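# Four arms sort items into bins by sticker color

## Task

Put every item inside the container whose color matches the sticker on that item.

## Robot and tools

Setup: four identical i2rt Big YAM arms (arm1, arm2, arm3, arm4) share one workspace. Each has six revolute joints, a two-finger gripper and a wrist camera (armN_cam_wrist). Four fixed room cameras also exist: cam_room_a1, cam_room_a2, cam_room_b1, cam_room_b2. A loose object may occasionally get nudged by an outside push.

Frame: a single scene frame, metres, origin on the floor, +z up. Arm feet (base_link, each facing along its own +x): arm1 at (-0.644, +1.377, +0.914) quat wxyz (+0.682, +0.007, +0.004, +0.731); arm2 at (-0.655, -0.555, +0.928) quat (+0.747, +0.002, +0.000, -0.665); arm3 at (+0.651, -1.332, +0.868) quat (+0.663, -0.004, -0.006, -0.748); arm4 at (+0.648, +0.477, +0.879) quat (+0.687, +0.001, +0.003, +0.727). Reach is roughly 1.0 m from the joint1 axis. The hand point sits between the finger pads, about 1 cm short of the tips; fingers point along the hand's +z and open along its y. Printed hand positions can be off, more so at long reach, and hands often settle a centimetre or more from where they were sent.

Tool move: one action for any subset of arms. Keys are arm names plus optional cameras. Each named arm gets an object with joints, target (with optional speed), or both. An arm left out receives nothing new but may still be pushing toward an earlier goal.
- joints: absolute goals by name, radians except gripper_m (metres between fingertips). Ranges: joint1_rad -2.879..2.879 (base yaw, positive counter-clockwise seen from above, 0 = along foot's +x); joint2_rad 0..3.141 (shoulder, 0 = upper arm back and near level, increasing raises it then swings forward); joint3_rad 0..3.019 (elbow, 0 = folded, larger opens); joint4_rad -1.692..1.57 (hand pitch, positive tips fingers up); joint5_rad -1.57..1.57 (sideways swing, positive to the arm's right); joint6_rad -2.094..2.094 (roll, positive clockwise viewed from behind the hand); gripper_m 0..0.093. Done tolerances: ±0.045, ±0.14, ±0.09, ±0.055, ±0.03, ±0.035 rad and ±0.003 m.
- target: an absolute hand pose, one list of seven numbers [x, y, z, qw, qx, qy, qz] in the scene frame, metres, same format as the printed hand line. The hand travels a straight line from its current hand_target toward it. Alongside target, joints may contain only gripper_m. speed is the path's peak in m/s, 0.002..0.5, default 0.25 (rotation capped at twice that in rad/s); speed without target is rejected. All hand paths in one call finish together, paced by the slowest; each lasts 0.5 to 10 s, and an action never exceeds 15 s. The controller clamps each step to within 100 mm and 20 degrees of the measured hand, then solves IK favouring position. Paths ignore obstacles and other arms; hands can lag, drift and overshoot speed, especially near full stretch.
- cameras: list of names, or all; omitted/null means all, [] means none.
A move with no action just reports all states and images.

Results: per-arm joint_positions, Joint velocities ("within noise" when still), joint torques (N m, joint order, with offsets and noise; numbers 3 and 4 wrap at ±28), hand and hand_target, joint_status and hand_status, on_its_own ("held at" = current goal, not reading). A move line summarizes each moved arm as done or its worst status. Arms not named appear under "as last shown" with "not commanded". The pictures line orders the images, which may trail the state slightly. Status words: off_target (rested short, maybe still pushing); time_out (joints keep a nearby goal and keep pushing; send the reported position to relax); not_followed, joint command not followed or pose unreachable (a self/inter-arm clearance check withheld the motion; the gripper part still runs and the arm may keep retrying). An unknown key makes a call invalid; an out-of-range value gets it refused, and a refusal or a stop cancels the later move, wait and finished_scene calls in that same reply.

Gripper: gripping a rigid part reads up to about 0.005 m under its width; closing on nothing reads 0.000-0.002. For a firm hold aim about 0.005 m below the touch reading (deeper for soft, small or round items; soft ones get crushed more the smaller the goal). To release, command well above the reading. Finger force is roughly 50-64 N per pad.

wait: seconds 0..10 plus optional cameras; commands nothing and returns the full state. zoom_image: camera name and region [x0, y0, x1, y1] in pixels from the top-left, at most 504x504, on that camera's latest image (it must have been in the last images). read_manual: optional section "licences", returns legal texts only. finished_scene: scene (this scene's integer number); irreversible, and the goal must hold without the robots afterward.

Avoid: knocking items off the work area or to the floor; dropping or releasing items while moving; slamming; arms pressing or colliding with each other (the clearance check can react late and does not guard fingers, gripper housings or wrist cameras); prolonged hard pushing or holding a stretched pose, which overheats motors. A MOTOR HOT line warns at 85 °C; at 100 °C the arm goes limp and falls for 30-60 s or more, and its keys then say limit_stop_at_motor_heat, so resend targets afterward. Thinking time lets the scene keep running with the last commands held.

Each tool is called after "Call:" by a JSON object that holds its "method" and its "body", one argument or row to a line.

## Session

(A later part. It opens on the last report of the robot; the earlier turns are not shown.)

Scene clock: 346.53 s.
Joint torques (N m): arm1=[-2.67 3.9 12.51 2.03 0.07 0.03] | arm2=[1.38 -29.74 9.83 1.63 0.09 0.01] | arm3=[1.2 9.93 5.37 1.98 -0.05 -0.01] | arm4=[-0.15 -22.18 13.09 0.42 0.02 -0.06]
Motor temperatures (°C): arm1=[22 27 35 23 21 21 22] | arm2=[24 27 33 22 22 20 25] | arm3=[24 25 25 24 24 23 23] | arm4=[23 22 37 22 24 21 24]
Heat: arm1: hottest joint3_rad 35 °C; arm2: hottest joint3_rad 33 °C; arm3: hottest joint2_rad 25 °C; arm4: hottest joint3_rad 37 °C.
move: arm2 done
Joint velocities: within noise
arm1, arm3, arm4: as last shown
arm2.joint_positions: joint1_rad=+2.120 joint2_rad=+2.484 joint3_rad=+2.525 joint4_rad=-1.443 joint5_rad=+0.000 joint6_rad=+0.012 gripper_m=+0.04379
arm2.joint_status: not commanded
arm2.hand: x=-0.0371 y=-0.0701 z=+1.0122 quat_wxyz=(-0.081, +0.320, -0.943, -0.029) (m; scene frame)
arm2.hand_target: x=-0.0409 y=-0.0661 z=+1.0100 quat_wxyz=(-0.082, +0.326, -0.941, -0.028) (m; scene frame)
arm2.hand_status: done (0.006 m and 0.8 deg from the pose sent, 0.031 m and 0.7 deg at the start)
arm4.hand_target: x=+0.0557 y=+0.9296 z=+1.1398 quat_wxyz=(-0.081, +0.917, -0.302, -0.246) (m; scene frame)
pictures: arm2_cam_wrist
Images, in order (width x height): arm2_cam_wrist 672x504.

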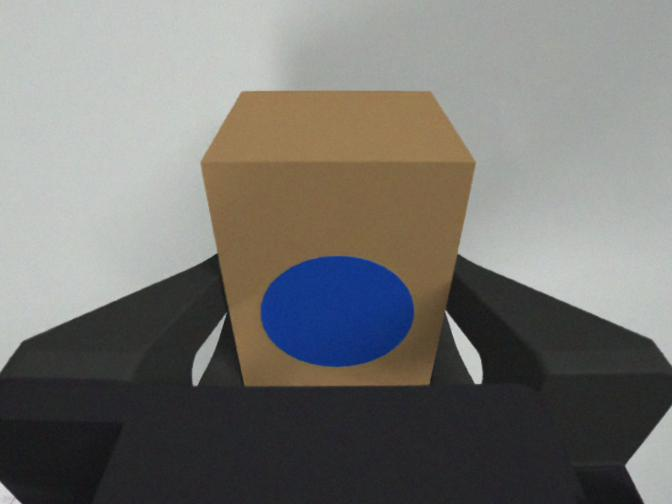

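Call:
{"method": "move", "body": {
  "arm2": {"target":[-0.041,-0.066,0.985,0.0824,-0.326,0.941,0.0285],"speed":0.06},
  "arm4": {"target":[-0.03,0.990,1.038,0.0735,-0.9261,0.2743,0.2482],"speed":0.1},
  "cameras": ["arm4_cam_wrist","arm2_cam_wrist"]
}}

Scene clock: 360.30 s.
Joint torques (N m): arm1=[-2.32 3.78 12.48 2.15 0.07 0] | arm2=[1.26 -27.28 8.94 2.09 0.07 0.01] | arm3=[1.14 10.05 5.38 1.99 -0.05 -0.01] | arm4=[0.09 -25.82 13.2 0.36 -0.09 -0.1]
Motor temperatures (°C): arm1=[21 26 34 23 21 21 22] | arm2=[24 28 33 22 22 20 25] | arm3=[24 25 25 24 24 23 23] | arm4=[23 23 40 22 24 21 24]
Heat: arm1: hottest joint3_rad 34 °C; arm2: hottest joint3_rad 33 °C; arm3: hottest joint2_rad 25 °C; arm4: hottest joint3_rad 40 °C.
move: arm2 off_target; arm4 off_target
Joint velocities: within noise
arm1, arm3: as last shown
arm2.joint_positions: joint1_rad=+2.120 joint2_rad=+2.455 joint3_rad=+2.464 joint4_rad=-1.385 joint5_rad=+0.001 joint6_rad=+0.012 gripper_m=+0.04379
arm2.joint_status: not commanded
arm2.hand: x=-0.0360 y=-0.0694 z=+1.0113 quat_wxyz=(-0.093, +0.320, -0.942, -0.033) (m; scene frame)
arm2.hand_target: x=-0.0415 y=-0.0666 z=+0.9852 quat_wxyz=(-0.082, +0.326, -0.941, -0.028) (m; scene frame)
arm2.hand_status: off_target (0.027 m and 1.5 deg from the pose sent, 0.028 m and 0.8 deg at the start)
arm4.joint_positions: joint1_rad=+0.871 joint2_rad=+2.362 joint3_rad=+2.427 joint4_rad=-1.120 joint5_rad=-0.030 joint6_rad=-0.055 gripper_m=+0.09402
arm4.joint_status: not commanded
arm4.hand: x=-0.0272 y=+0.9785 z=+1.0399 quat_wxyz=(-0.071, +0.926, -0.277, -0.246) (m; scene frame)
arm4.hand_target: x=-0.0294 y=+0.9895 z=+1.0379 quat_wxyz=(-0.074, +0.926, -0.274, -0.249) (m; scene frame)
arm4.hand_status: off_target (0.012 m and 0.5 deg from the pose sent, 0.147 m and 3.9 deg at the start)
pictures: arm2_cam_wrist, arm4_cam_wrist
Images, in order (width x height): arm2_cam_wrist 672x504, arm4_cam_wrist 672x504.

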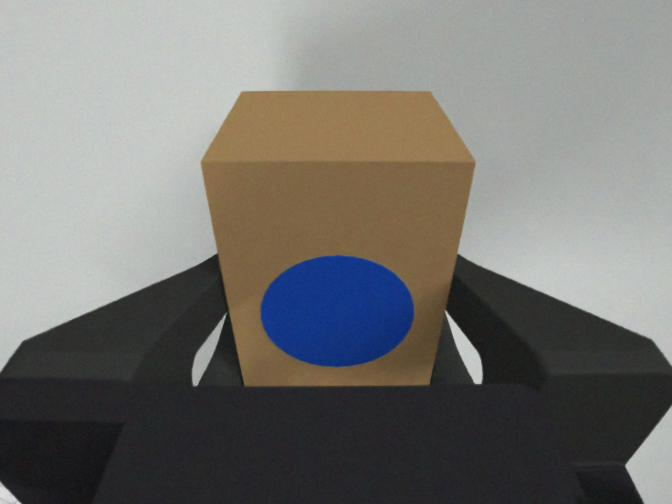

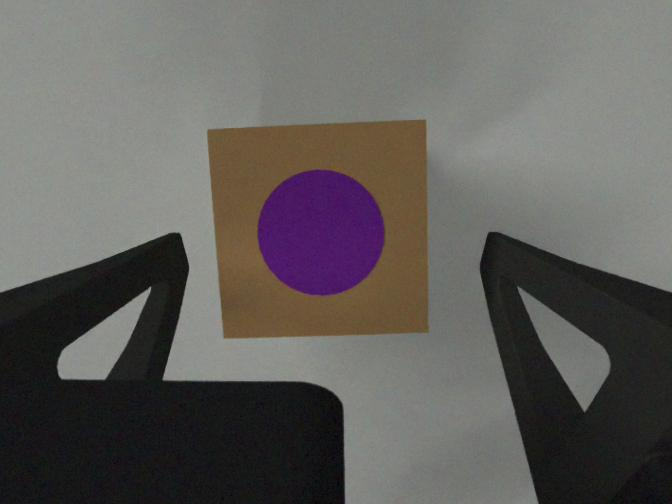

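Call:
{"method": "move", "body": {
  "arm2": {"joints":{"gripper_m":0.07}},
  "arm4": {"target":[-0.031,0.991,1.016,0.0735,-0.9261,0.2743,0.2482],"speed":0.1},
  "cameras": ["arm4_cam_wrist","arm2_cam_wrist"]
}}

Call:
{"method": "move", "body": {
  "arm2": {"target":[-0.046,-0.070,1.125,0.0824,-0.326,0.941,0.0285],"speed":0.15},
  "arm4": {"joints":{"gripper_m":0.042}},
  "cameras": ["arm4_cam_wrist","arm2_cam_wrist"]
}}

Scene clock: 365.83 s.
Joint torques (N m): arm1=[-2.37 3.31 12.42 2.14 0.06 0.02] | arm2=[0.97 -27.28 9.65 1.66 0.07 0.01] | arm3=[1.14 10.05 5.38 1.92 -0.06 -0.02] | arm4=[0.62 -25.76 9.39 1.37 -0.05 -0.07]
Motor temperatures (°C): arm1=[21 26 34 23 21 21 22] | arm2=[24 28 33 22 22 20 25] | arm3=[24 25 25 24 24 23 23] | arm4=[23 23 39 22 24 21 24]
Heat: arm1: hottest joint3_rad 34 °C; arm2: hottest joint3_rad 33 °C; arm3: hottest joint2_rad 25 °C; arm4: hottest joint3_rad 39 °C.
move: arm2 done; arm4 off_target
Joint velocities: within noise
arm1, arm3: as last shown
arm2.joint_positions: joint1_rad=+2.125 joint2_rad=+2.454 joint3_rad=+2.457 joint4_rad=-1.375 joint5_rad=+0.001 joint6_rad=+0.012 gripper_m=+0.06992
arm2.joint_status: all done
arm2.hand: x=-0.0378 y=-0.0658 z=+1.0094 quat_wxyz=(-0.095, +0.322, -0.941, -0.034) (m; scene frame)
arm2.hand_target: x=-0.0416 y=-0.0664 z=+0.9854 quat_wxyz=(-0.082, +0.326, -0.941, -0.028) (m; scene frame)
arm2.hand_status: not commanded
arm4.joint_positions: joint1_rad=+0.871 joint2_rad=+2.362 joint3_rad=+2.427 joint4_rad=-1.096 joint5_rad=-0.030 joint6_rad=-0.056 gripper_m=+0.09402
arm4.joint_status: not commanded
arm4.hand: x=-0.0312 y=+0.9819 z=+1.0429 quat_wxyz=(-0.075, +0.923, -0.276, -0.257) (m; scene frame)
arm4.hand_target: x=-0.0300 y=+0.9903 z=+1.0163 quat_wxyz=(-0.073, +0.926, -0.274, -0.248) (m; scene frame)
arm4.hand_status: off_target (0.028 m and 1.1 deg from the pose sent, 0.027 m and 0.5 deg at the start)
pictures: arm2_cam_wrist, arm4_cam_wrist
Images, in order (width x height): arm2_cam_wrist 672x504, arm4_cam_wrist 672x504.

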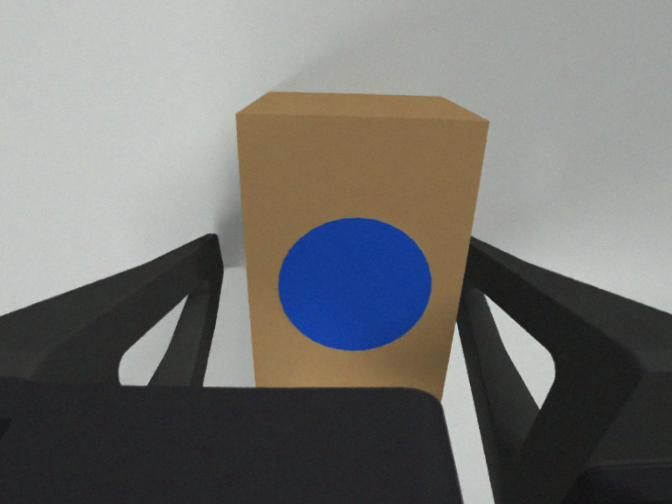

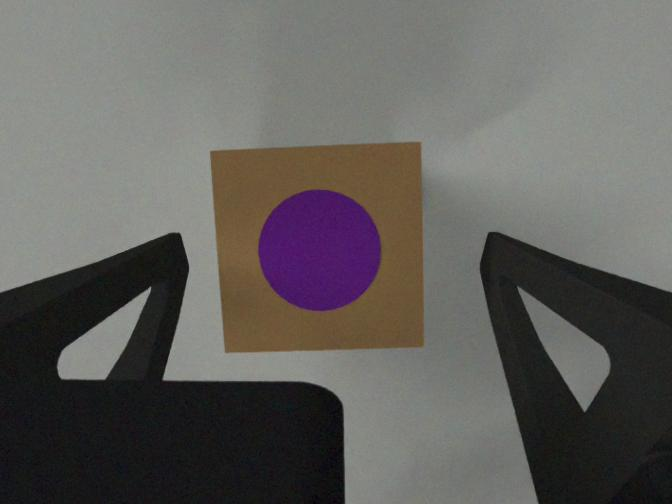

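Scene clock: 367.30 s.
Joint torques (N m): arm1=[-2.49 3.96 12.72 2.13 0.02 -0.02] | arm2=[1.03 -25.76 13.83 0.69 0.07 0.01] | arm3=[1.2 10.11 5.34 1.94 -0.04 -0.01] | arm4=[0.91 -25.88 9.33 1.42 -0.04 -0.06]
Motor temperatures (°C): arm1=[21 26 34 23 21 21 22] | arm2=[24 28 33 22 22 20 25] | arm3=[24 25 25 24 24 23 23] | arm4=[23 24 39 22 24 21 24]
Heat: arm1: hottest joint3_rad 34 °C; arm2: hottest joint3_rad 33 °C; arm3: hottest joint2_rad 25 °C; arm4: hottest joint3_rad 39 °C.
move: arm2 off_target; arm4 off_target
Joint velocities: within noise
arm1, arm3: as last shown
arm2.joint_positions: joint1_rad=+2.125 joint2_rad=+2.455 joint3_rad=+2.786 joint4_rad=-1.670 joint5_rad=+0.001 joint6_rad=+0.012 gripper_m=+0.06992
arm2.joint_status: not commanded
arm2.hand: x=-0.0479 y=-0.0740 z=+1.1334 quat_wxyz=(-0.110, +0.321, -0.940, -0.040) (m; scene frame)
arm2.hand_target: x=-0.0469 y=-0.0705 z=+1.1244 quat_wxyz=(-0.107, +0.325, -0.939, -0.037) (m; scene frame)
arm2.hand_status: off_target (0.009 m and 3.5 deg from the pose sent, 0.116 m and 1.7 deg at the start; a joint's target at an end of its range on 19 of 44 steps)
arm4.joint_positions: joint1_rad=+0.871 joint2_rad=+2.362 joint3_rad=+2.427 joint4_rad=-1.095 joint5_rad=-0.031 joint6_rad=-0.058 gripper_m=+0.05345
arm4.joint_status: gripper_m off_target (ended at +0.05347, target +0.04200)
arm4.hand: x=-0.0315 y=+0.9818 z=+1.0430 quat_wxyz=(-0.075, +0.923, -0.275, -0.258) (m; scene frame)
arm4.hand_target: x=-0.0301 y=+0.9902 z=+1.0163 quat_wxyz=(-0.073, +0.926, -0.274, -0.248) (m; scene frame)
arm4.hand_status: not commanded
pictures: arm2_cam_wrist, arm4_cam_wrist
Images, in order (width x height): arm2_cam_wrist 672x504, arm4_cam_wrist 672x504.

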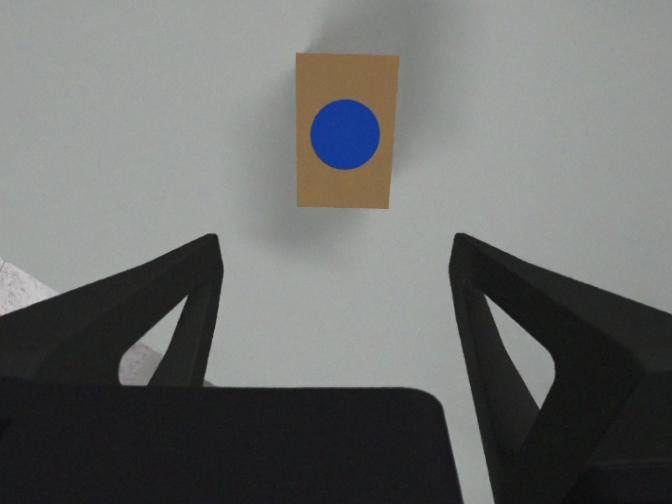

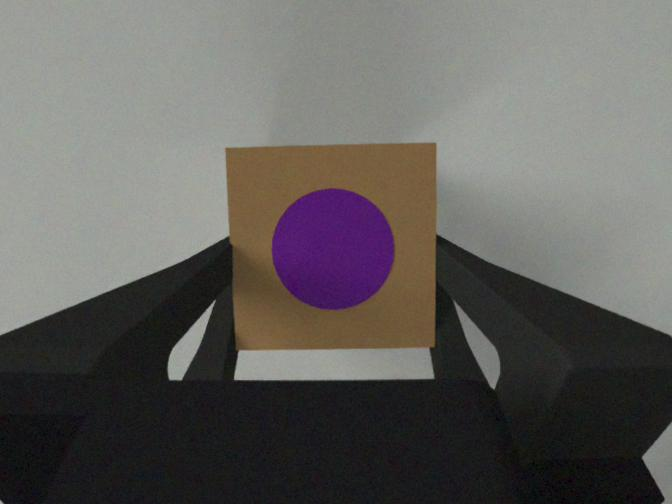

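Call:
{"method": "move", "body": {
  "arm2": {"target":[-0.30,-0.275,1.14,0.0824,-0.326,0.941,0.0285]},
  "arm4": {"target":[0.3,0.745,1.16,0.0735,-0.9261,0.2743,0.2482],"speed":0.2},
  "cameras": ["arm4_cam_wrist"]
}}

Call:
{"method": "move", "body": {
  "arm2": {"joints":{"joint2_rad":0.6,"joint3_rad":1.2}},
  "arm4": {"joints":{"joint1_rad":-1.074,"joint2_rad":0.9,"joint3_rad":1.0,"joint5_rad":0,"joint6_rad":0}},
  "cameras": ["arm4_cam_wrist"]
}}

Call:
{"method": "move", "body": {
  "arm4": {"target":[1.08,0.74,0.96,0.249,-0.2638,0.9292,0.0707]},
  "cameras": ["arm4_cam_wrist","cam_room_a2"]
}}

Scene clock: 393.40 s.
Joint torques (N m): arm1=[-1.85 3.31 12.63 2.11 0.08 -0.02] | arm2=[0.73 -13.92 10.03 1.5 0.04 -0.02] | arm3=[1.26 9.99 5.39 1.91 -0.06 0] | arm4=[0.21 -9.35 9.25 0.58 -0.07 -0.08]
Motor temperatures (°C): arm1=[21 25 34 23 21 21 22] | arm2=[24 28 33 22 22 20 24] | arm3=[24 25 25 24 24 23 23] | arm4=[23 25 36 22 24 21 26]
Heat: arm1: hottest joint3_rad 34 °C; arm2: hottest joint3_rad 33 °C; arm3: hottest joint2_rad 25 °C; arm4: hottest joint3_rad 36 °C.
move: arm2 done; arm4 done
Joint velocities: within noise
arm1: as last shown
arm2.joint_positions: joint1_rad=+2.125 joint2_rad=+1.427 joint3_rad=+1.277 joint4_rad=-1.246 joint5_rad=+0.001 joint6_rad=+0.012 gripper_m=+0.06992
arm2.joint_status: not commanded
arm2.hand: x=-0.2987 y=-0.2733 z=+1.1454 quat_wxyz=(-0.084, +0.322, -0.942, -0.030) (m; scene frame)
arm2.hand_target: x=-0.3001 y=-0.2750 z=+1.1401 quat_wxyz=(-0.082, +0.326, -0.941, -0.029) (m; scene frame)
arm2.hand_status: done (0.006 m and 0.5 deg from the pose sent, 0.322 m and 3.5 deg at the start)
arm3.joint_positions: joint1_rad=+0.075 joint2_rad=+0.276 joint3_rad=+1.523 joint4_rad=-1.599 joint5_rad=-0.185 joint6_rad=-0.597 gripper_m=+0.09396
arm3.joint_status: not commanded
arm3.hand: x=+0.6803 y=-1.3506 z=+1.4452 quat_wxyz=(-0.326, -0.350, -0.735, +0.481) (m; scene frame)
arm3.hand_target: x=+0.6804 y=-1.3484 z=+1.4507 quat_wxyz=(-0.328, -0.347, -0.731, +0.487) (m; scene frame)
arm3.hand_status: not commanded
arm4.joint_positions: joint1_rad=+0.857 joint2_rad=+1.163 joint3_rad=+1.137 joint4_rad=-1.009 joint5_rad=-0.037 joint6_rad=-0.067 gripper_m=+0.05345
arm4.joint_status: not commanded
arm4.hand: x=+0.2963 y=+0.7434 z=+1.1634 quat_wxyz=(-0.075, +0.923, -0.276, -0.255) (m; scene frame)
arm4.hand_target: x=+0.2999 y=+0.7450 z=+1.1600 quat_wxyz=(-0.073, +0.926, -0.274, -0.248) (m; scene frame)
arm4.hand_status: done (0.005 m and 0.9 deg from the pose sent, 0.424 m and 1.1 deg at the start)
pictures: arm4_cam_wrist
Images, in order (width x height): arm4_cam_wrist 672x504.

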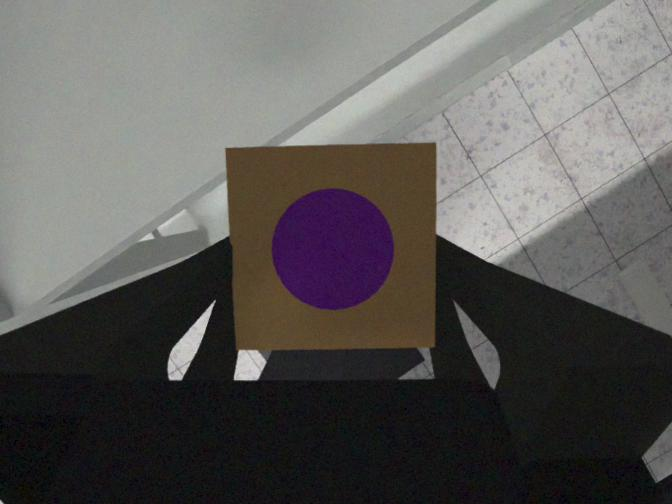

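Scene clock: 395.37 s.
Joint torques (N m): arm1=[-2.08 3.49 12.55 2.22 0.04 0.03] | arm2=[0.62 0.32 10.89 2.7 0.04 -0.02] | arm3=[1.2 9.99 5.39 1.98 -0.06 -0.01] | arm4=[0.62 -4.66 10.41 0.9 0.07 0.15]
Motor temperatures (°C): arm1=[21 25 34 23 21 21 22] | arm2=[24 28 33 22 22 20 24] | arm3=[24 25 25 24 24 23 23] | arm4=[23 25 36 22 24 21 26]
Heat: arm1: hottest joint3_rad 34 °C; arm2: hottest joint3_rad 33 °C; arm3: hottest joint2_rad 25 °C; arm4: hottest joint3_rad 36 °C.
move: arm2 done; arm4 done
Joint velocities: within noise
arm1, arm3: as last shown
arm2.joint_positions: joint1_rad=+2.125 joint2_rad=+0.595 joint3_rad=+1.198 joint4_rad=-1.243 joint5_rad=+0.001 joint6_rad=+0.012 gripper_m=+0.06992
arm2.joint_status: all done
arm2.hand: x=-0.4536 y=-0.3967 z=+1.3979 quat_wxyz=(-0.424, +0.289, -0.845, -0.151) (m; scene frame)
arm2.hand_target: x=-0.4512 y=-0.3953 z=+1.3992 quat_wxyz=(-0.427, +0.291, -0.843, -0.149) (m; scene frame)
arm2.hand_status: not commanded
arm4.joint_positions: joint1_rad=-1.072 joint2_rad=+0.895 joint3_rad=+0.987 joint4_rad=-1.014 joint5_rad=+0.001 joint6_rad=-0.012 gripper_m=+0.05351
arm4.joint_status: all done
arm4.hand: x=+0.9614 y=+0.6711 z=+1.1847 quat_wxyz=(-0.304, +0.266, -0.911, -0.084) (m; scene frame)
arm4.hand_target: x=+0.9634 y=+0.6718 z=+1.1891 quat_wxyz=(-0.306, +0.259, -0.912, -0.086) (m; scene frame)
arm4.hand_status: not commanded
pictures: arm4_cam_wrist
Images, in order (width x height): arm4_cam_wrist 672x504.

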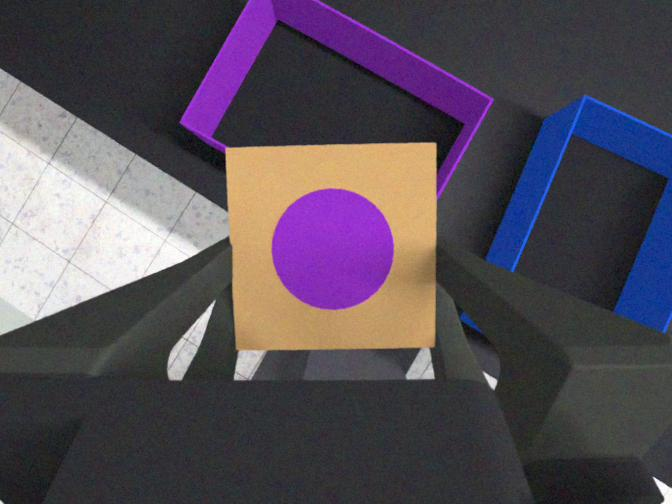

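Scene clock: 397.07 s.
Joint torques (N m): arm1=[-2.37 3.49 12.66 2.1 0.02 -0.01] | arm2=[0.67 0.38 10.89 2.67 0.04 -0.02] | arm3=[1.32 10.11 5.35 1.96 -0.06 0] | arm4=[-0.03 -13.68 9.54 1.28 -0.05 0.1]
Motor temperatures (°C): arm1=[21 25 34 23 21 21 22] | arm2=[24 28 33 22 22 20 24] | arm3=[24 25 25 24 24 23 23] | arm4=[23 25 36 22 24 21 26]
Heat: arm1: hottest joint3_rad 34 °C; arm2: hottest joint3_rad 33 °C; arm3: hottest joint2_rad 25 °C; arm4: hottest joint3_rad 36 °C.
move: arm4 off_target
Joint velocities: within noise
arm1, arm2, arm3: as last shown
arm4.joint_positions: joint1_rad=-1.073 joint2_rad=+1.512 joint3_rad=+0.876 joint4_rad=-0.457 joint5_rad=-0.001 joint6_rad=-0.012 gripper_m=+0.05351
arm4.joint_status: not commanded
arm4.hand: x=+1.0629 y=+0.7340 z=+0.9436 quat_wxyz=(-0.225, +0.272, -0.933, -0.063) (m; scene frame)
arm4.hand_target: x=+1.0793 y=+0.7396 z=+0.9604 quat_wxyz=(-0.249, +0.264, -0.929, -0.071) (m; scene frame)
arm4.hand_status: off_target (0.024 m and 3.1 deg from the pose sent, 0.263 m and 6.9 deg at the start)
pictures: arm4_cam_wrist, cam_room_a2
Images, in order (width x height): arm4_cam_wrist 672x504, cam_room_a2 672x504.

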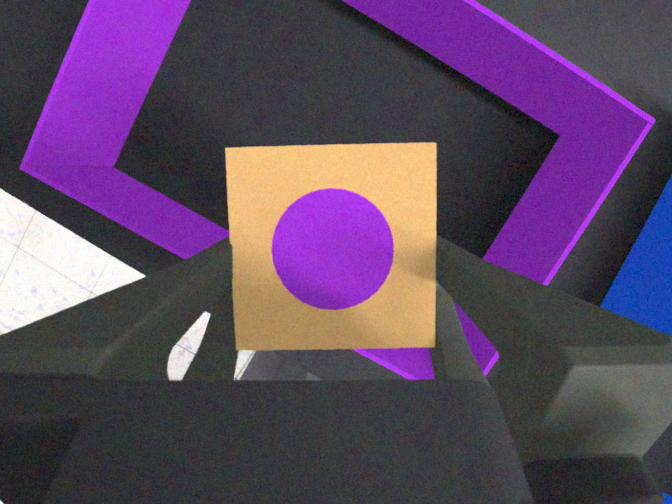

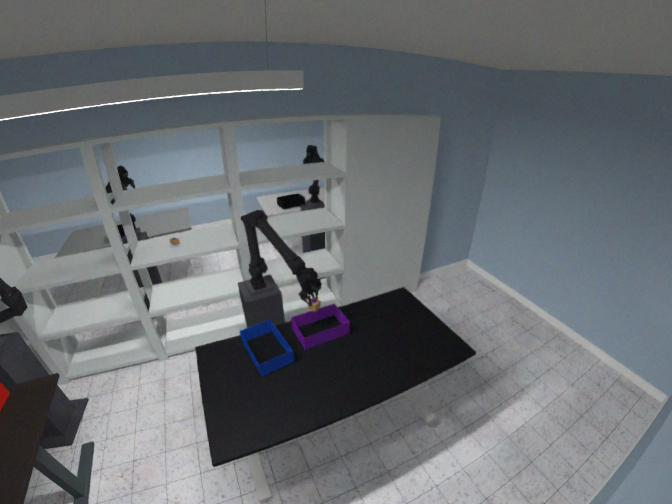

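Call:
{"method": "move", "body": {
  "cameras": ["arm4_cam_wrist"]
}}

Scene clock: 433.07 s.
Joint torques (N m): arm1=[-2.73 3.02 12.52 2.02 0.06 0] | arm2=[0.67 0.38 10.89 2.71 0.04 -0.02] | arm3=[1.2 9.93 5.35 1.98 -0.05 -0.02] | arm4=[0.21 -13.8 9.51 1.28 -0.03 0.11]
Motor temperatures (°C): arm1=[21 25 34 23 21 21 22] | arm2=[24 27 32 23 22 20 23] | arm3=[24 25 25 24 24 23 23] | arm4=[23 24 38 22 24 21 26]
Heat: arm1: hottest joint3_rad 34 °C; arm2: hottest joint3_rad 32 °C; arm3: hottest joint2_rad 25 °C; arm4: hottest joint3_rad 38 °C.
Joint velocities: within noise
arm1.joint_positions: joint1_rad=-2.244 joint2_rad=+0.591 joint3_rad=+1.173 joint4_rad=-1.261 joint5_rad=-0.008 joint6_rad=+0.002 gripper_m=+0.07496
arm1.joint_status: not commanded
arm1.hand: x=-0.4258 y=+1.2316 z=+1.3638 quat_wxyz=(-0.406, -0.267, -0.865, +0.125) (m; scene frame)
arm1.hand_target: x=-0.4239 y=+1.2286 z=+1.3775 quat_wxyz=(-0.418, -0.267, -0.859, +0.131) (m; scene frame)
arm1.hand_status: not commanded
arm2.joint_positions: joint1_rad=+2.125 joint2_rad=+0.595 joint3_rad=+1.198 joint4_rad=-1.243 joint5_rad=+0.001 joint6_rad=+0.012 gripper_m=+0.06992
arm2.joint_status: not commanded
arm2.hand: x=-0.4536 y=-0.3967 z=+1.3979 quat_wxyz=(-0.424, +0.289, -0.845, -0.151) (m; scene frame)
arm2.hand_target: x=-0.4512 y=-0.3953 z=+1.3992 quat_wxyz=(-0.427, +0.291, -0.843, -0.149) (m; scene frame)
arm2.hand_status: not commanded
arm3.joint_positions: joint1_rad=+0.075 joint2_rad=+0.276 joint3_rad=+1.523 joint4_rad=-1.599 joint5_rad=-0.185 joint6_rad=-0.597 gripper_m=+0.09396
arm3.joint_status: not commanded
arm3.hand: x=+0.6803 y=-1.3506 z=+1.4452 quat_wxyz=(-0.326, -0.350, -0.735, +0.481) (m; scene frame)
arm3.hand_target: x=+0.6804 y=-1.3484 z=+1.4507 quat_wxyz=(-0.328, -0.347, -0.731, +0.487) (m; scene frame)
arm3.hand_status: not commanded
arm4.joint_positions: joint1_rad=-1.073 joint2_rad=+1.512 joint3_rad=+0.876 joint4_rad=-0.457 joint5_rad=-0.001 joint6_rad=-0.012 gripper_m=+0.05351
arm4.joint_status: not commanded
arm4.hand: x=+1.0629 y=+0.7340 z=+0.9436 quat_wxyz=(-0.225, +0.272, -0.933, -0.063) (m; scene frame)
arm4.hand_target: x=+1.0793 y=+0.7396 z=+0.9604 quat_wxyz=(-0.249, +0.264, -0.929, -0.071) (m; scene frame)
arm4.hand_status: off_target (0.024 m and 3.1 deg from the pose sent, 0.263 m and 6.9 deg at the start)
pictures: arm4_cam_wrist
Images, in order (width x height): arm4_cam_wrist 672x504.

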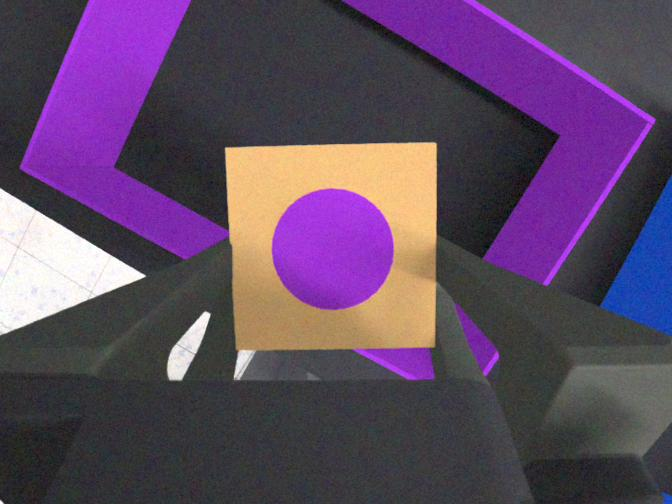

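Call:
{"method": "move", "body": {
  "arm4": {"target": [1.11, 0.762, 0.835, 0.249, -0.2638, 0.9292, 0.0707], "speed": 0.15},
  "cameras": ["arm4_cam_wrist"]
}}

Call:
{"method": "move", "body": {
  "arm4": {"target": [1.11, 0.762, 0.815, 0.249, -0.2638, 0.9292, 0.0707], "speed": 0.06},
  "cameras": ["arm4_cam_wrist"]
}}

Scene clock: 437.83 s.
Joint torques (N m): arm1=[-2.43 3.72 12.57 1.89 0.05 0.03] | arm2=[0.79 0.21 10.86 2.69 0.04 -0.02] | arm3=[1.38 9.99 5.35 2 -0.04 -0.02] | arm4=[0.38 -15.44 8.05 1.33 0.1 0.17]
Motor temperatures (°C): arm1=[21 25 34 23 21 21 22] | arm2=[24 27 32 23 22 20 23] | arm3=[24 25 25 24 24 23 23] | arm4=[23 24 38 22 24 21 26]
Heat: arm1: hottest joint3_rad 34 °C; arm2: hottest joint3_rad 32 °C; arm3: hottest joint2_rad 25 °C; arm4: hottest joint3_rad 38 °C.
move: arm4 off_target
Joint velocities: within noise
arm1, arm2, arm3: as last shown
arm4.joint_positions: joint1_rad=-1.073 joint2_rad=+1.831 joint3_rad=+0.877 joint4_rad=-0.132 joint5_rad=-0.001 joint6_rad=-0.012 gripper_m=+0.05351
arm4.joint_status: not commanded
arm4.hand: x=+1.0899 y=+0.7507 z=+0.8255 quat_wxyz=(-0.228, +0.272, -0.933, -0.064) (m; scene frame)
arm4.hand_target: x=+1.1091 y=+0.7616 z=+0.8358 quat_wxyz=(-0.249, +0.264, -0.929, -0.071) (m; scene frame)
arm4.hand_status: off_target (0.025 m and 2.8 deg from the pose sent, 0.122 m and 3.1 deg at the start)
pictures: arm4_cam_wrist
Images, in order (width x height): arm4_cam_wrist 672x504.

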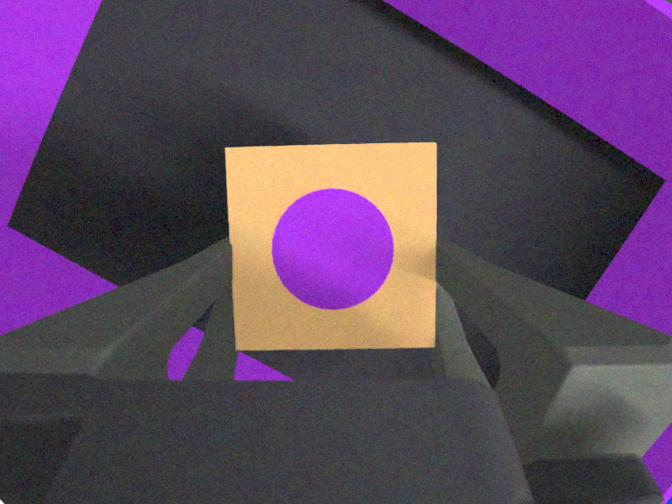

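Scene clock: 438.87 s.
Joint torques (N m): arm1=[-2.55 3.84 12.53 2.02 0.08 -0.01] | arm2=[0.79 0.21 10.86 2.7 0.04 -0.02] | arm3=[1.2 10.11 5.39 1.94 -0.04 -0.02] | arm4=[0.5 -14.51 7.69 1.48 0.07 0.17]
Motor temperatures (°C): arm1=[21 25 34 23 21 21 22] | arm2=[24 27 32 23 22 20 23] | arm3=[24 25 25 24 24 23 23] | arm4=[23 24 38 22 24 21 26]
Heat: arm1: hottest joint3_rad 34 °C; arm2: hottest joint3_rad 32 °C; arm3: hottest joint2_rad 25 °C; arm4: hottest joint3_rad 38 °C.
move: arm4 off_target
Joint velocities: within noise
arm1, arm2, arm3: as last shown
arm4.joint_positions: joint1_rad=-1.073 joint2_rad=+1.871 joint3_rad=+0.877 joint4_rad=-0.080 joint5_rad=-0.001 joint6_rad=-0.012 gripper_m=+0.05351
arm4.joint_status: not commanded
arm4.hand: x=+1.0932 y=+0.7527 z=+0.8118 quat_wxyz=(-0.234, +0.271, -0.931, -0.065) (m; scene frame)
arm4.hand_target: x=+1.1092 y=+0.7616 z=+0.8154 quat_wxyz=(-0.249, +0.264, -0.929, -0.071) (m; scene frame)
arm4.hand_status: off_target (0.019 m and 2.1 deg from the pose sent, 0.025 m and 2.8 deg at the start)
pictures: arm4_cam_wrist
Images, in order (width x height): arm4_cam_wrist 672x504.

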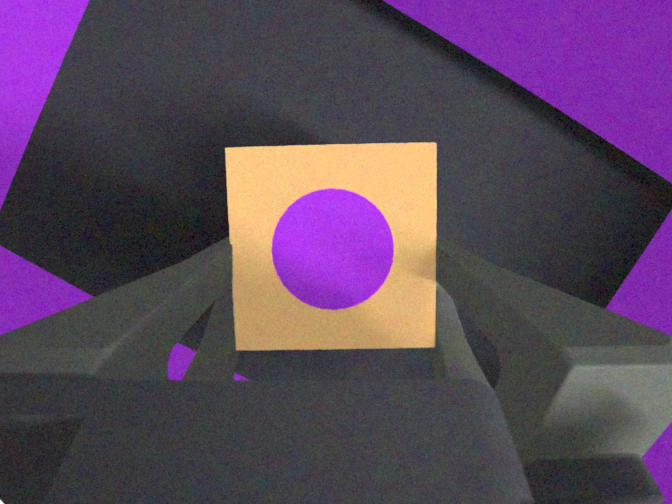

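Call:
{"method": "move", "body": {
  "arm4": {"target": [1.11, 0.762, 0.797, 0.249, -0.2638, 0.9292, 0.0707], "speed": 0.06},
  "cameras": ["arm4_cam_wrist"]
}}

Scene clock: 443.13 s.
Joint torques (N m): arm1=[-2.26 4.19 12.67 1.96 0.1 -0.02] | arm2=[0.67 0.32 10.85 2.69 0.04 -0.03] | arm3=[1.32 9.99 5.35 1.95 -0.05 -0.02] | arm4=[0.32 -15.09 7.34 1.4 0.07 0.17]
Motor temperatures (°C): arm1=[21 25 34 23 21 21 22] | arm2=[24 27 32 23 22 20 23] | arm3=[24 25 25 24 24 23 23] | arm4=[23 24 37 22 24 21 26]
Heat: arm1: hottest joint3_rad 34 °C; arm2: hottest joint3_rad 32 °C; arm3: hottest joint2_rad 25 °C; arm4: hottest joint3_rad 37 °C.
move: arm4 off_target
Joint velocities: within noise
arm1, arm2, arm3: as last shown
arm4.joint_positions: joint1_rad=-1.073 joint2_rad=+1.914 joint3_rad=+0.877 joint4_rad=-0.034 joint5_rad=-0.001 joint6_rad=-0.012 gripper_m=+0.05351
arm4.joint_status: not commanded
arm4.hand: x=+1.0941 y=+0.7533 z=+0.7954 quat_wxyz=(-0.235, +0.271, -0.931, -0.066) (m; scene frame)
arm4.hand_target: x=+1.1094 y=+0.7617 z=+0.7975 quat_wxyz=(-0.249, +0.264, -0.929, -0.071) (m; scene frame)
arm4.hand_status: off_target (0.018 m and 1.9 deg from the pose sent, 0.024 m and 2.0 deg at the start)
pictures: arm4_cam_wrist
Images, in order (width x height): arm4_cam_wrist 672x504.

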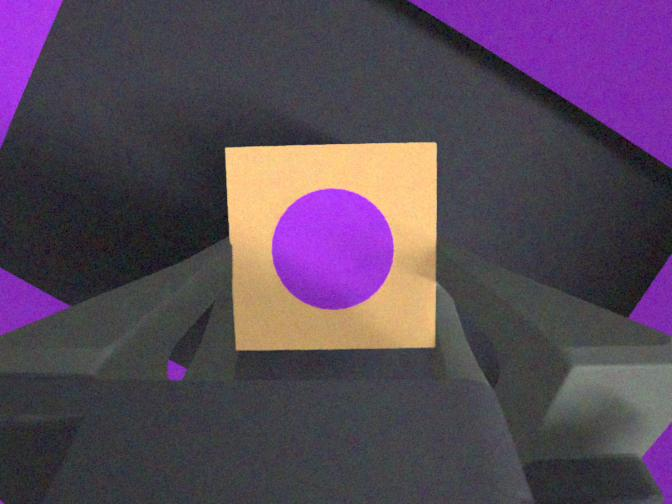

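Still following; keep stepping down.

Call:
{"method": "move", "body": {
  "arm4": {"target": [1.11, 0.762, 0.777, 0.249, -0.2638, 0.9292, 0.0707], "speed": 0.06},
  "cameras": []
}}

Call:
{"method": "move", "body": {
  "arm4": {"target": [1.11, 0.762, 0.762, 0.249, -0.2638, 0.9292, 0.0707], "speed": 0.06},
  "cameras": ["arm4_cam_wrist"]
}}

Scene clock: 448.07 s.
Joint torques (N m): arm1=[-2.14 3.19 12.53 2.02 0.07 -0.02] | arm2=[0.67 0.38 10.88 2.71 0.04 -0.03] | arm3=[1.2 10.17 5.33 1.92 -0.05 -0.01] | arm4=[0.26 -14.74 6.94 1.32 0.1 0.18]
Motor temperatures (°C): arm1=[21 25 34 23 21 21 22] | arm2=[24 27 32 23 22 20 23] | arm3=[24 25 25 24 24 23 23] | arm4=[23 24 37 22 24 21 26]
Heat: arm1: hottest joint3_rad 34 °C; arm2: hottest joint3_rad 32 °C; arm3: hottest joint2_rad 25 °C; arm4: hottest joint3_rad 37 °C.
move: arm4 off_target
Joint velocities: within noise
arm1, arm2, arm3: as last shown
arm4.joint_positions: joint1_rad=-1.073 joint2_rad=+1.965 joint3_rad=+0.877 joint4_rad=+0.016 joint5_rad=-0.001 joint6_rad=-0.012 gripper_m=+0.05351
arm4.joint_status: not commanded
arm4.hand: x=+1.0935 y=+0.7529 z=+0.7755 quat_wxyz=(-0.234, +0.271, -0.931, -0.065) (m; scene frame)
arm4.hand_target: x=+1.1093 y=+0.7617 z=+0.7776 quat_wxyz=(-0.249, +0.264, -0.929, -0.071) (m; scene frame)
arm4.hand_status: off_target (0.019 m and 2.0 deg from the pose sent, 0.026 m and 1.9 deg at the start)
pictures: none
No camera images: "cameras" was empty.

Scene clock: 449.03 s.
Joint torques (N m): arm1=[-2.08 3.25 12.63 2.07 0.09 0] | arm2=[0.73 0.26 10.89 2.7 0.04 -0.01] | arm3=[1.2 9.99 5.38 1.96 -0.05 -0.01] | arm4=[0.91 -14.15 6.28 1.16 0.13 0.16]
Motor temperatures (°C): arm1=[21 25 34 23 21 21 22] | arm2=[24 27 32 23 22 20 23] | arm3=[24 25 25 24 24 23 23] | arm4=[23 24 36 22 24 21 26]
Heat: arm1: hottest joint3_rad 34 °C; arm2: hottest joint3_rad 32 °C; arm3: hottest joint2_rad 25 °C; arm4: hottest joint3_rad 36 °C.
move: arm4 off_target
Joint velocities: within noise
arm1, arm2, arm3: as last shown
arm4.joint_positions: joint1_rad=-1.073 joint2_rad=+1.993 joint3_rad=+0.886 joint4_rad=+0.055 joint5_rad=-0.001 joint6_rad=-0.011 gripper_m=+0.05351
arm4.joint_status: not commanded
arm4.hand: x=+1.0997 y=+0.7567 z=+0.7691 quat_wxyz=(-0.245, +0.270, -0.929, -0.068) (m; scene frame)
arm4.hand_target: x=+1.1094 y=+0.7617 z=+0.7623 quat_wxyz=(-0.249, +0.264, -0.929, -0.071) (m; scene frame)
arm4.hand_status: off_target (0.014 m and 0.9 deg from the pose sent, 0.023 m and 2.0 deg at the start)
pictures: arm4_cam_wrist
Images, in order (width x height): arm4_cam_wrist 672x504.

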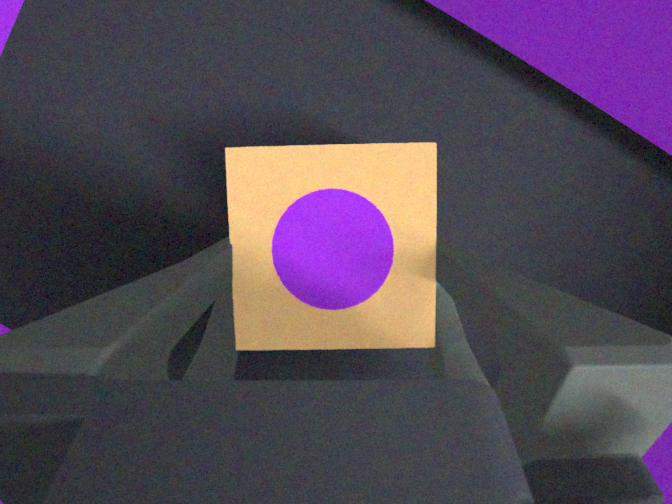

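Call:
{"method": "move", "body": {
  "arm4": {"joints": {"gripper_m": 0.08}},
  "cameras": []
}}

Call:
{"method": "move", "body": {
  "arm4": {"target": [1.10, 0.757, 0.98, 0.249, -0.2638, 0.9292, 0.0707], "speed": 0.25},
  "cameras": ["arm4_cam_wrist"]
}}

Call:
{"method": "move", "body": {
  "arm4": {"joints": {"joint2_rad": 0.8, "joint3_rad": 0.95, "joint4_rad": -1.19}},
  "cameras": []
}}

Call:
{"method": "move", "body": {
  "arm4": {"joints": {"joint1_rad": 2.18}},
  "cameras": ["arm4_cam_wrist"]
}}

Scene clock: 454.47 s.
Joint torques (N m): arm1=[-2.32 3.49 12.55 2.06 0.08 0.01] | arm2=[0.67 0.5 10.85 2.69 0.03 -0.02] | arm3=[1.26 10.05 5.37 1.96 -0.05 -0.01] | arm4=[0.79 -14.33 6.35 1.18 0.09 0.16]
Motor temperatures (°C): arm1=[21 25 34 23 21 21 22] | arm2=[24 26 32 23 22 20 23] | arm3=[24 25 25 24 24 23 23] | arm4=[23 24 36 22 24 21 26]
Heat: arm1: hottest joint3_rad 34 °C; arm2: hottest joint3_rad 32 °C; arm3: hottest joint2_rad 25 °C; arm4: hottest joint3_rad 36 °C.
move: arm4 done
Joint velocities: within noise
arm1, arm2, arm3: as last shown
arm4.joint_positions: joint1_rad=-1.073 joint2_rad=+1.996 joint3_rad=+0.886 joint4_rad=+0.055 joint5_rad=-0.001 joint6_rad=-0.011 gripper_m=+0.07992
arm4.joint_status: all done
arm4.hand: x=+1.0990 y=+0.7563 z=+0.7673 quat_wxyz=(-0.243, +0.270, -0.929, -0.068) (m; scene frame)
arm4.hand_target: x=+1.1094 y=+0.7618 z=+0.7623 quat_wxyz=(-0.249, +0.264, -0.929, -0.071) (m; scene frame)
arm4.hand_status: not commanded
pictures: none
No camera images: "cameras" was empty.

Scene clock: 456.03 s.
Joint torques (N m): arm1=[-2.08 3.37 12.55 2.14 0.04 0] | arm2=[0.67 0.38 10.86 2.67 0.04 -0.02] | arm3=[1.32 10.11 5.39 1.96 -0.06 -0.01] | arm4=[0.67 -13.92 10.26 0.55 0.14 0.16]
Motor temperatures (°C): arm1=[21 25 34 23 21 21 22] | arm2=[24 26 32 23 22 20 23] | arm3=[24 25 25 24 24 23 23] | arm4=[23 24 36 22 24 21 26]
Heat: arm1: hottest joint3_rad 34 °C; arm2: hottest joint3_rad 32 °C; arm3: hottest joint2_rad 25 °C; arm4: hottest joint3_rad 36 °C.
move: arm4 off_target
Joint velocities: within noise
arm1, arm2, arm3: as last shown
arm4.joint_positions: joint1_rad=-1.073 joint2_rad=+1.534 joint3_rad=+0.969 joint4_rad=-0.494 joint5_rad=-0.001 joint6_rad=-0.009 gripper_m=+0.07992
arm4.joint_status: not commanded
arm4.hand: x=+1.0896 y=+0.7506 z=+0.9688 quat_wxyz=(-0.241, +0.270, -0.930, -0.068) (m; scene frame)
arm4.hand_target: x=+1.0996 y=+0.7569 z=+0.9803 quat_wxyz=(-0.249, +0.264, -0.929, -0.071) (m; scene frame)
arm4.hand_status: off_target (0.017 m and 1.2 deg from the pose sent, 0.213 m and 1.1 deg at the start)
pictures: arm4_cam_wrist
Images, in order (width x height): arm4_cam_wrist 672x504.

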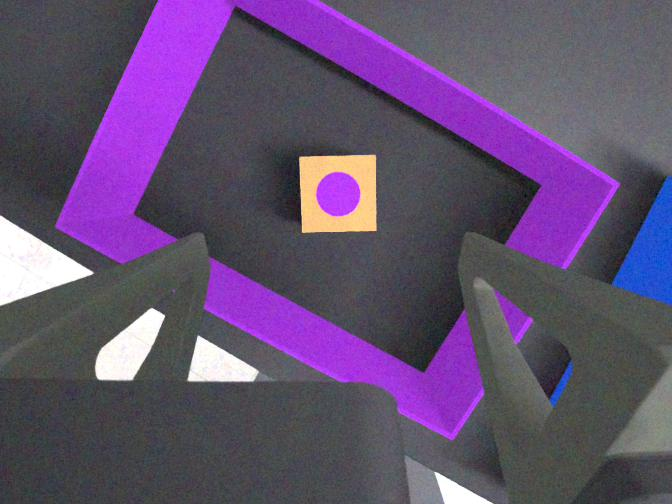

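Scene clock: 457.40 s.
Joint torques (N m): arm1=[-2.2 3.31 12.48 1.98 0.07 0.01] | arm2=[0.62 0.32 10.88 2.66 0.04 -0.01] | arm3=[1.26 9.99 5.37 1.95 -0.05 -0.02] | arm4=[0.56 -2.96 9.57 0.54 0.12 0.15]
Motor temperatures (°C): arm1=[21 25 34 23 21 21 22] | arm2=[24 26 32 23 22 20 23] | arm3=[24 25 25 24 24 23 23] | arm4=[23 24 36 22 24 21 26]
Heat: arm1: hottest joint3_rad 34 °C; arm2: hottest joint3_rad 32 °C; arm3: hottest joint2_rad 25 °C; arm4: hottest joint3_rad 36 °C.
move: arm4 done
Joint velocities: within noise
arm1.joint_positions: joint1_rad=-2.244 joint2_rad=+0.591 joint3_rad=+1.173 joint4_rad=-1.261 joint5_rad=-0.008 joint6_rad=+0.002 gripper_m=+0.07496
arm1.joint_status: not commanded
arm1.hand: x=-0.4258 y=+1.2316 z=+1.3638 quat_wxyz=(-0.406, -0.267, -0.865, +0.125) (m; scene frame)
arm1.hand_target: x=-0.4239 y=+1.2286 z=+1.3775 quat_wxyz=(-0.418, -0.267, -0.859, +0.131) (m; scene frame)
arm1.hand_status: not commanded
arm2.joint_positions: joint1_rad=+2.125 joint2_rad=+0.595 joint3_rad=+1.198 joint4_rad=-1.243 joint5_rad=+0.001 joint6_rad=+0.012 gripper_m=+0.06992
arm2.joint_status: not commanded
arm2.hand: x=-0.4536 y=-0.3967 z=+1.3979 quat_wxyz=(-0.424, +0.289, -0.845, -0.151) (m; scene frame)
arm2.hand_target: x=-0.4512 y=-0.3953 z=+1.3992 quat_wxyz=(-0.427, +0.291, -0.843, -0.149) (m; scene frame)
arm2.hand_status: not commanded
arm3.joint_positions: joint1_rad=+0.075 joint2_rad=+0.276 joint3_rad=+1.523 joint4_rad=-1.599 joint5_rad=-0.185 joint6_rad=-0.597 gripper_m=+0.09396
arm3.joint_status: not commanded
arm3.hand: x=+0.6803 y=-1.3506 z=+1.4452 quat_wxyz=(-0.326, -0.350, -0.735, +0.481) (m; scene frame)
arm3.hand_target: x=+0.6804 y=-1.3484 z=+1.4507 quat_wxyz=(-0.328, -0.347, -0.731, +0.487) (m; scene frame)
arm3.hand_status: not commanded
arm4.joint_positions: joint1_rad=-1.073 joint2_rad=+0.795 joint3_rad=+0.944 joint4_rad=-1.178 joint5_rad=-0.001 joint6_rad=-0.009 gripper_m=+0.07992
arm4.joint_status: all done
arm4.hand: x=+0.9126 y=+0.6411 z=+1.1721 quat_wxyz=(-0.255, +0.268, -0.926, -0.072) (m; scene frame)
arm4.hand_target: x=+0.9120 y=+0.6407 z=+1.1718 quat_wxyz=(-0.250, +0.264, -0.929, -0.071) (m; scene frame)
arm4.hand_status: not commanded
pictures: none
No camera images: "cameras" was empty.

Scene clock: 460.00 s.
Joint torques (N m): arm1=[-2.37 3.6 12.7 1.99 0.05 0] | arm2=[0.73 0.32 10.86 2.7 0.04 -0.02] | arm3=[1.32 10.17 5.33 1.99 -0.05 0] | arm4=[0.91 -2.78 9.63 0.44 0.11 0.17]
Motor temperatures (°C): arm1=[21 25 34 23 21 21 22] | arm2=[24 26 32 23 22 20 23] | arm3=[24 25 25 24 24 23 23] | arm4=[23 24 36 22 24 21 26]
Heat: arm1: hottest joint3_rad 34 °C; arm2: hottest joint3_rad 32 °C; arm3: hottest joint2_rad 25 °C; arm4: hottest joint3_rad 36 °C.
move: arm4 done
Joint velocities: within noise
arm1, arm2, arm3: as last shown
arm4.joint_positions: joint1_rad=+2.177 joint2_rad=+0.795 joint3_rad=+0.944 joint4_rad=-1.178 joint5_rad=-0.001 joint6_rad=-0.009 gripper_m=+0.07995
arm4.joint_status: all done
arm4.hand: x=+0.4050 y=+0.2882 z=+1.1758 quat_wxyz=(+0.087, +0.909, +0.318, -0.256) (m; scene frame)
arm4.hand_target: x=+0.4060 y=+0.2881 z=+1.1754 quat_wxyz=(+0.087, +0.912, +0.314, -0.251) (m; scene frame)
arm4.hand_status: not commanded
pictures: arm4_cam_wrist
Images, in order (width x height): arm4_cam_wrist 672x504.

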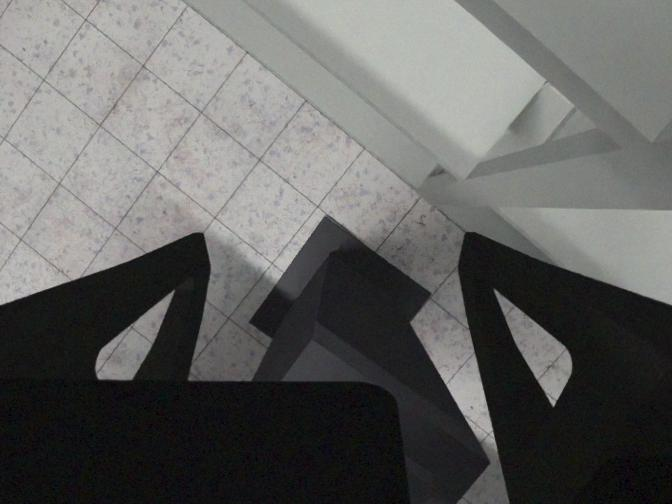

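Call:
{"method": "move", "body": {
  "arm4": {"target": [0.25, 0.162, 1.15, -0.0851, -0.9122, -0.3177, 0.2444], "speed": 0.3},
  "cameras": []
}}

Call:
{"method": "move", "body": {
  "arm4": {"target": [0.08, 0.028, 1.13, -0.0851, -0.9122, -0.3177, 0.2444], "speed": 0.3},
  "cameras": ["arm4_cam_wrist"]
}}

Scene clock: 469.27 s.
Joint torques (N m): arm1=[-1.9 3.43 12.59 2.06 0.04 0] | arm2=[0.73 0.32 10.89 2.73 0.04 -0.02] | arm3=[1.38 9.99 5.37 1.95 -0.04 0] | arm4=[1.2 -11.81 12.62 1.03 0.1 0.12]
Motor temperatures (°C): arm1=[21 25 34 23 21 21 22] | arm2=[24 26 32 23 22 20 23] | arm3=[24 25 25 24 24 23 23] | arm4=[23 24 36 22 24 21 26]
Heat: arm1: hottest joint3_rad 34 °C; arm2: hottest joint3_rad 32 °C; arm3: hottest joint2_rad 25 °C; arm4: hottest joint3_rad 36 °C.
move: arm4 off_target
Joint velocities: within noise
arm1, arm2, arm3: as last shown
arm4.joint_positions: joint1_rad=+2.177 joint2_rad=+1.345 joint3_rad=+1.216 joint4_rad=-0.974 joint5_rad=-0.001 joint6_rad=-0.009 gripper_m=+0.07995
arm4.joint_status: not commanded
arm4.hand: x=+0.2603 y=+0.1752 z=+1.1279 quat_wxyz=(+0.075, +0.918, +0.320, -0.222) (m; scene frame)
arm4.hand_target: x=+0.2509 y=+0.1628 z=+1.1501 quat_wxyz=(+0.085, +0.912, +0.318, -0.244) (m; scene frame)
arm4.hand_status: off_target (0.028 m and 2.9 deg from the pose sent, 0.202 m and 1.4 deg at the start)
pictures: none
No camera images: "cameras" was empty.

Scene clock: 470.80 s.
Joint torques (N m): arm1=[-1.79 3.78 12.71 2.1 0.06 0.02] | arm2=[0.73 0.32 10.91 2.7 0.04 -0.03] | arm3=[1.14 9.99 5.34 1.94 -0.05 0] | arm4=[1.2 -21.07 13.19 0.42 0.1 0.15]
Motor temperatures (°C): arm1=[21 25 34 23 21 21 22] | arm2=[24 26 32 23 22 20 23] | arm3=[24 25 25 24 24 23 23] | arm4=[23 24 36 22 24 21 26]
Heat: arm1: hottest joint3_rad 34 °C; arm2: hottest joint3_rad 32 °C; arm3: hottest joint2_rad 25 °C; arm4: hottest joint3_rad 36 °C.
move: arm4 off_target
Joint velocities: within noise
arm1, arm2, arm3: as last shown
arm4.joint_positions: joint1_rad=+2.177 joint2_rad=+1.916 joint3_rad=+1.882 joint4_rad=-1.041 joint5_rad=-0.001 joint6_rad=-0.009 gripper_m=+0.07995
arm4.joint_status: not commanded
arm4.hand: x=+0.0870 y=+0.0400 z=+1.1179 quat_wxyz=(+0.080, +0.915, +0.319, -0.235) (m; scene frame)
arm4.hand_target: x=+0.0807 y=+0.0286 z=+1.1301 quat_wxyz=(+0.085, +0.912, +0.318, -0.245) (m; scene frame)
arm4.hand_status: off_target (0.018 m and 1.3 deg from the pose sent, 0.233 m and 2.9 deg at the start)
pictures: arm4_cam_wrist
Images, in order (width x height): arm4_cam_wrist 672x504.

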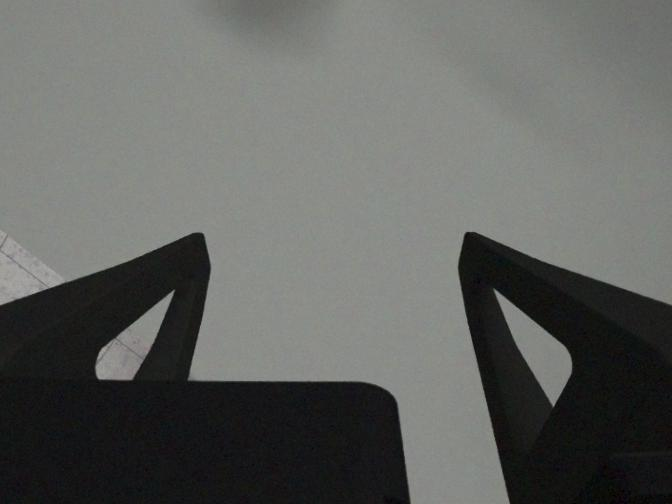

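Call:
{"method": "move", "body": {
  "arm4": {"target": [0.01, -0.035, 1.12, -0.0851, -0.9122, -0.3177, 0.2444], "speed": 0.2},
  "cameras": ["arm4_cam_wrist"]
}}

Scene clock: 474.90 s.
Joint torques (N m): arm1=[-2.08 3.6 12.72 2.18 0.05 0.01] | arm2=[0.62 0.26 10.88 2.69 0.04 -0.02] | arm3=[1.32 9.99 5.35 1.95 -0.05 -0.01] | arm4=[1.14 -25.23 12.92 0.5 0.22 0.16]
Motor temperatures (°C): arm1=[21 25 34 23 21 21 22] | arm2=[24 26 32 23 22 20 23] | arm3=[24 25 25 24 24 23 23] | arm4=[23 25 37 22 24 21 26]
Heat: arm1: hottest joint3_rad 34 °C; arm2: hottest joint3_rad 32 °C; arm3: hottest joint2_rad 25 °C; arm4: hottest joint3_rad 37 °C.
move: arm4 off_target
Joint velocities: within noise
arm1, arm2, arm3: as last shown
arm4.joint_positions: joint1_rad=+2.183 joint2_rad=+2.266 joint3_rad=+2.450 joint4_rad=-1.249 joint5_rad=+0.000 joint6_rad=-0.007 gripper_m=+0.07995
arm4.joint_status: not commanded
arm4.hand: x=+0.0125 y=-0.0246 z=+1.1160 quat_wxyz=(+0.082, +0.913, +0.321, -0.239) (m; scene frame)
arm4.hand_target: x=+0.0106 y=-0.0348 z=+1.1198 quat_wxyz=(+0.086, +0.912, +0.318, -0.245) (m; scene frame)
arm4.hand_status: off_target (0.011 m and 0.8 deg from the pose sent, 0.108 m and 1.3 deg at the start)
pictures: arm4_cam_wrist
Images, in order (width x height): arm4_cam_wrist 672x504.

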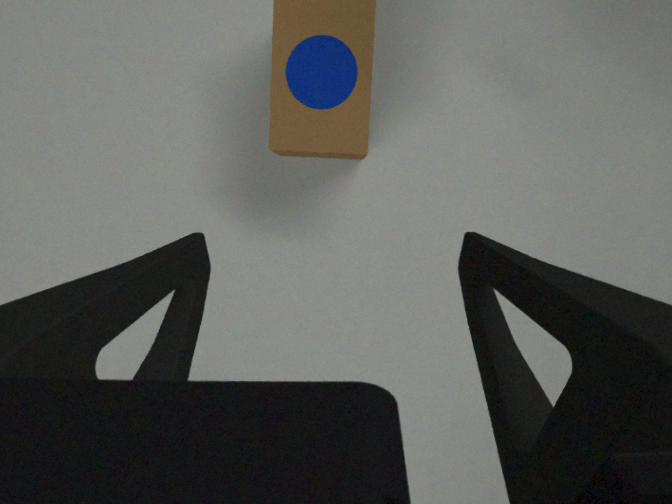

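Call:
{"method": "move", "body": {
  "arm4": {"target": [-0.040, -0.080, 1.075, -0.0851, -0.9122, -0.3177, 0.2444], "speed": 0.2},
  "cameras": []
}}

Call:
{"method": "move", "body": {
  "arm4": {"target": [-0.045, -0.085, 1.02, -0.0851, -0.9122, -0.3177, 0.2444], "speed": 0.1},
  "cameras": ["arm4_cam_wrist"]
}}

Scene clock: 485.17 s.
Joint torques (N m): arm1=[-2.9 3.78 12.59 2.15 0.05 -0.01] | arm2=[0.67 0.38 10.88 2.7 0.04 -0.02] | arm3=[1.26 10.05 5.37 1.96 -0.05 -0.01] | arm4=[1.55 -29.57 12.55 0.9 0.23 0.18]
Motor temperatures (°C): arm1=[21 24 35 23 21 21 22] | arm2=[24 26 32 23 22 20 23] | arm3=[24 25 25 24 24 23 23] | arm4=[23 26 37 22 24 21 25]
Heat: arm1: hottest joint3_rad 35 °C; arm2: hottest joint3_rad 32 °C; arm3: hottest joint2_rad 25 °C; arm4: hottest joint3_rad 37 °C.
move: arm4 off_target
Joint velocities: within noise
arm1, arm2, arm3: as last shown
arm4.joint_positions: joint1_rad=+2.188 joint2_rad=+2.588 joint3_rad=+2.877 joint4_rad=-1.286 joint5_rad=+0.003 joint6_rad=-0.004 gripper_m=+0.07995
arm4.joint_status: not commanded
arm4.hand: x=-0.0391 y=-0.0699 z=+1.0589 quat_wxyz=(+0.092, +0.904, +0.318, -0.271) (m; scene frame)
arm4.hand_target: x=-0.0383 y=-0.0787 z=+1.0746 quat_wxyz=(+0.101, +0.899, +0.314, -0.288) (m; scene frame)
arm4.hand_status: off_target (0.019 m and 3.3 deg from the pose sent, 0.087 m and 0.8 deg at the start; a joint's target at an end of its range on 23 of 38 steps)
pictures: none
No camera images: "cameras" was empty.

Scene clock: 486.50 s.
Joint torques (N m): arm1=[-1.44 3.43 12.6 2.06 0.07 -0.02] | arm2=[0.62 0.38 10.89 2.71 0.04 -0.02] | arm3=[1.26 9.93 5.37 1.96 -0.04 -0.02] | arm4=[1.61 -28.1 12.56 1.43 0.2 0.18]
Motor temperatures (°C): arm1=[21 24 35 23 21 21 22] | arm2=[24 26 32 23 22 20 23] | arm3=[24 25 25 24 24 23 23] | arm4=[23 26 37 22 24 21 25]
Heat: arm1: hottest joint3_rad 35 °C; arm2: hottest joint3_rad 32 °C; arm3: hottest joint2_rad 25 °C; arm4: hottest joint3_rad 37 °C.
move: arm4 off_target
Joint velocities: within noise
arm1, arm2, arm3: as last shown
arm4.joint_positions: joint1_rad=+2.189 joint2_rad=+2.634 joint3_rad=+2.880 joint4_rad=-1.280 joint5_rad=+0.003 joint6_rad=-0.003 gripper_m=+0.07995
arm4.joint_status: not commanded
arm4.hand: x=-0.0410 y=-0.0722 z=+1.0214 quat_wxyz=(+0.087, +0.909, +0.320, -0.254) (m; scene frame)
arm4.hand_target: x=-0.0433 y=-0.0837 z=+1.0197 quat_wxyz=(+0.094, +0.905, +0.316, -0.268) (m; scene frame)
arm4.hand_status: off_target (0.013 m and 1.2 deg from the pose sent, 0.042 m and 3.3 deg at the start; a joint's target at an end of its range on 35 of 40 steps)
pictures: arm4_cam_wrist
Images, in order (width x height): arm4_cam_wrist 672x504.

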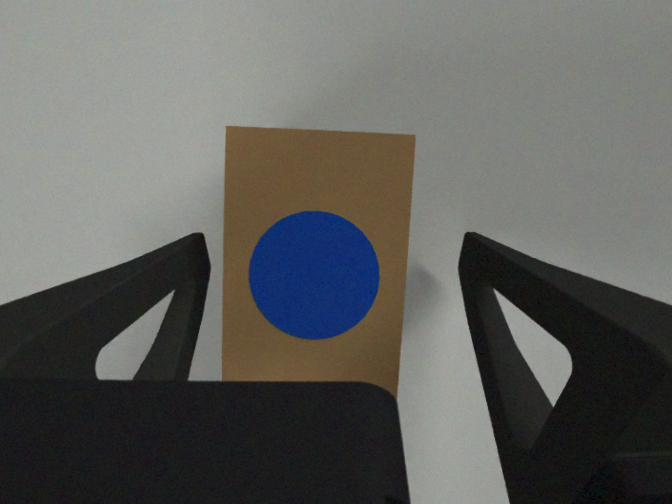

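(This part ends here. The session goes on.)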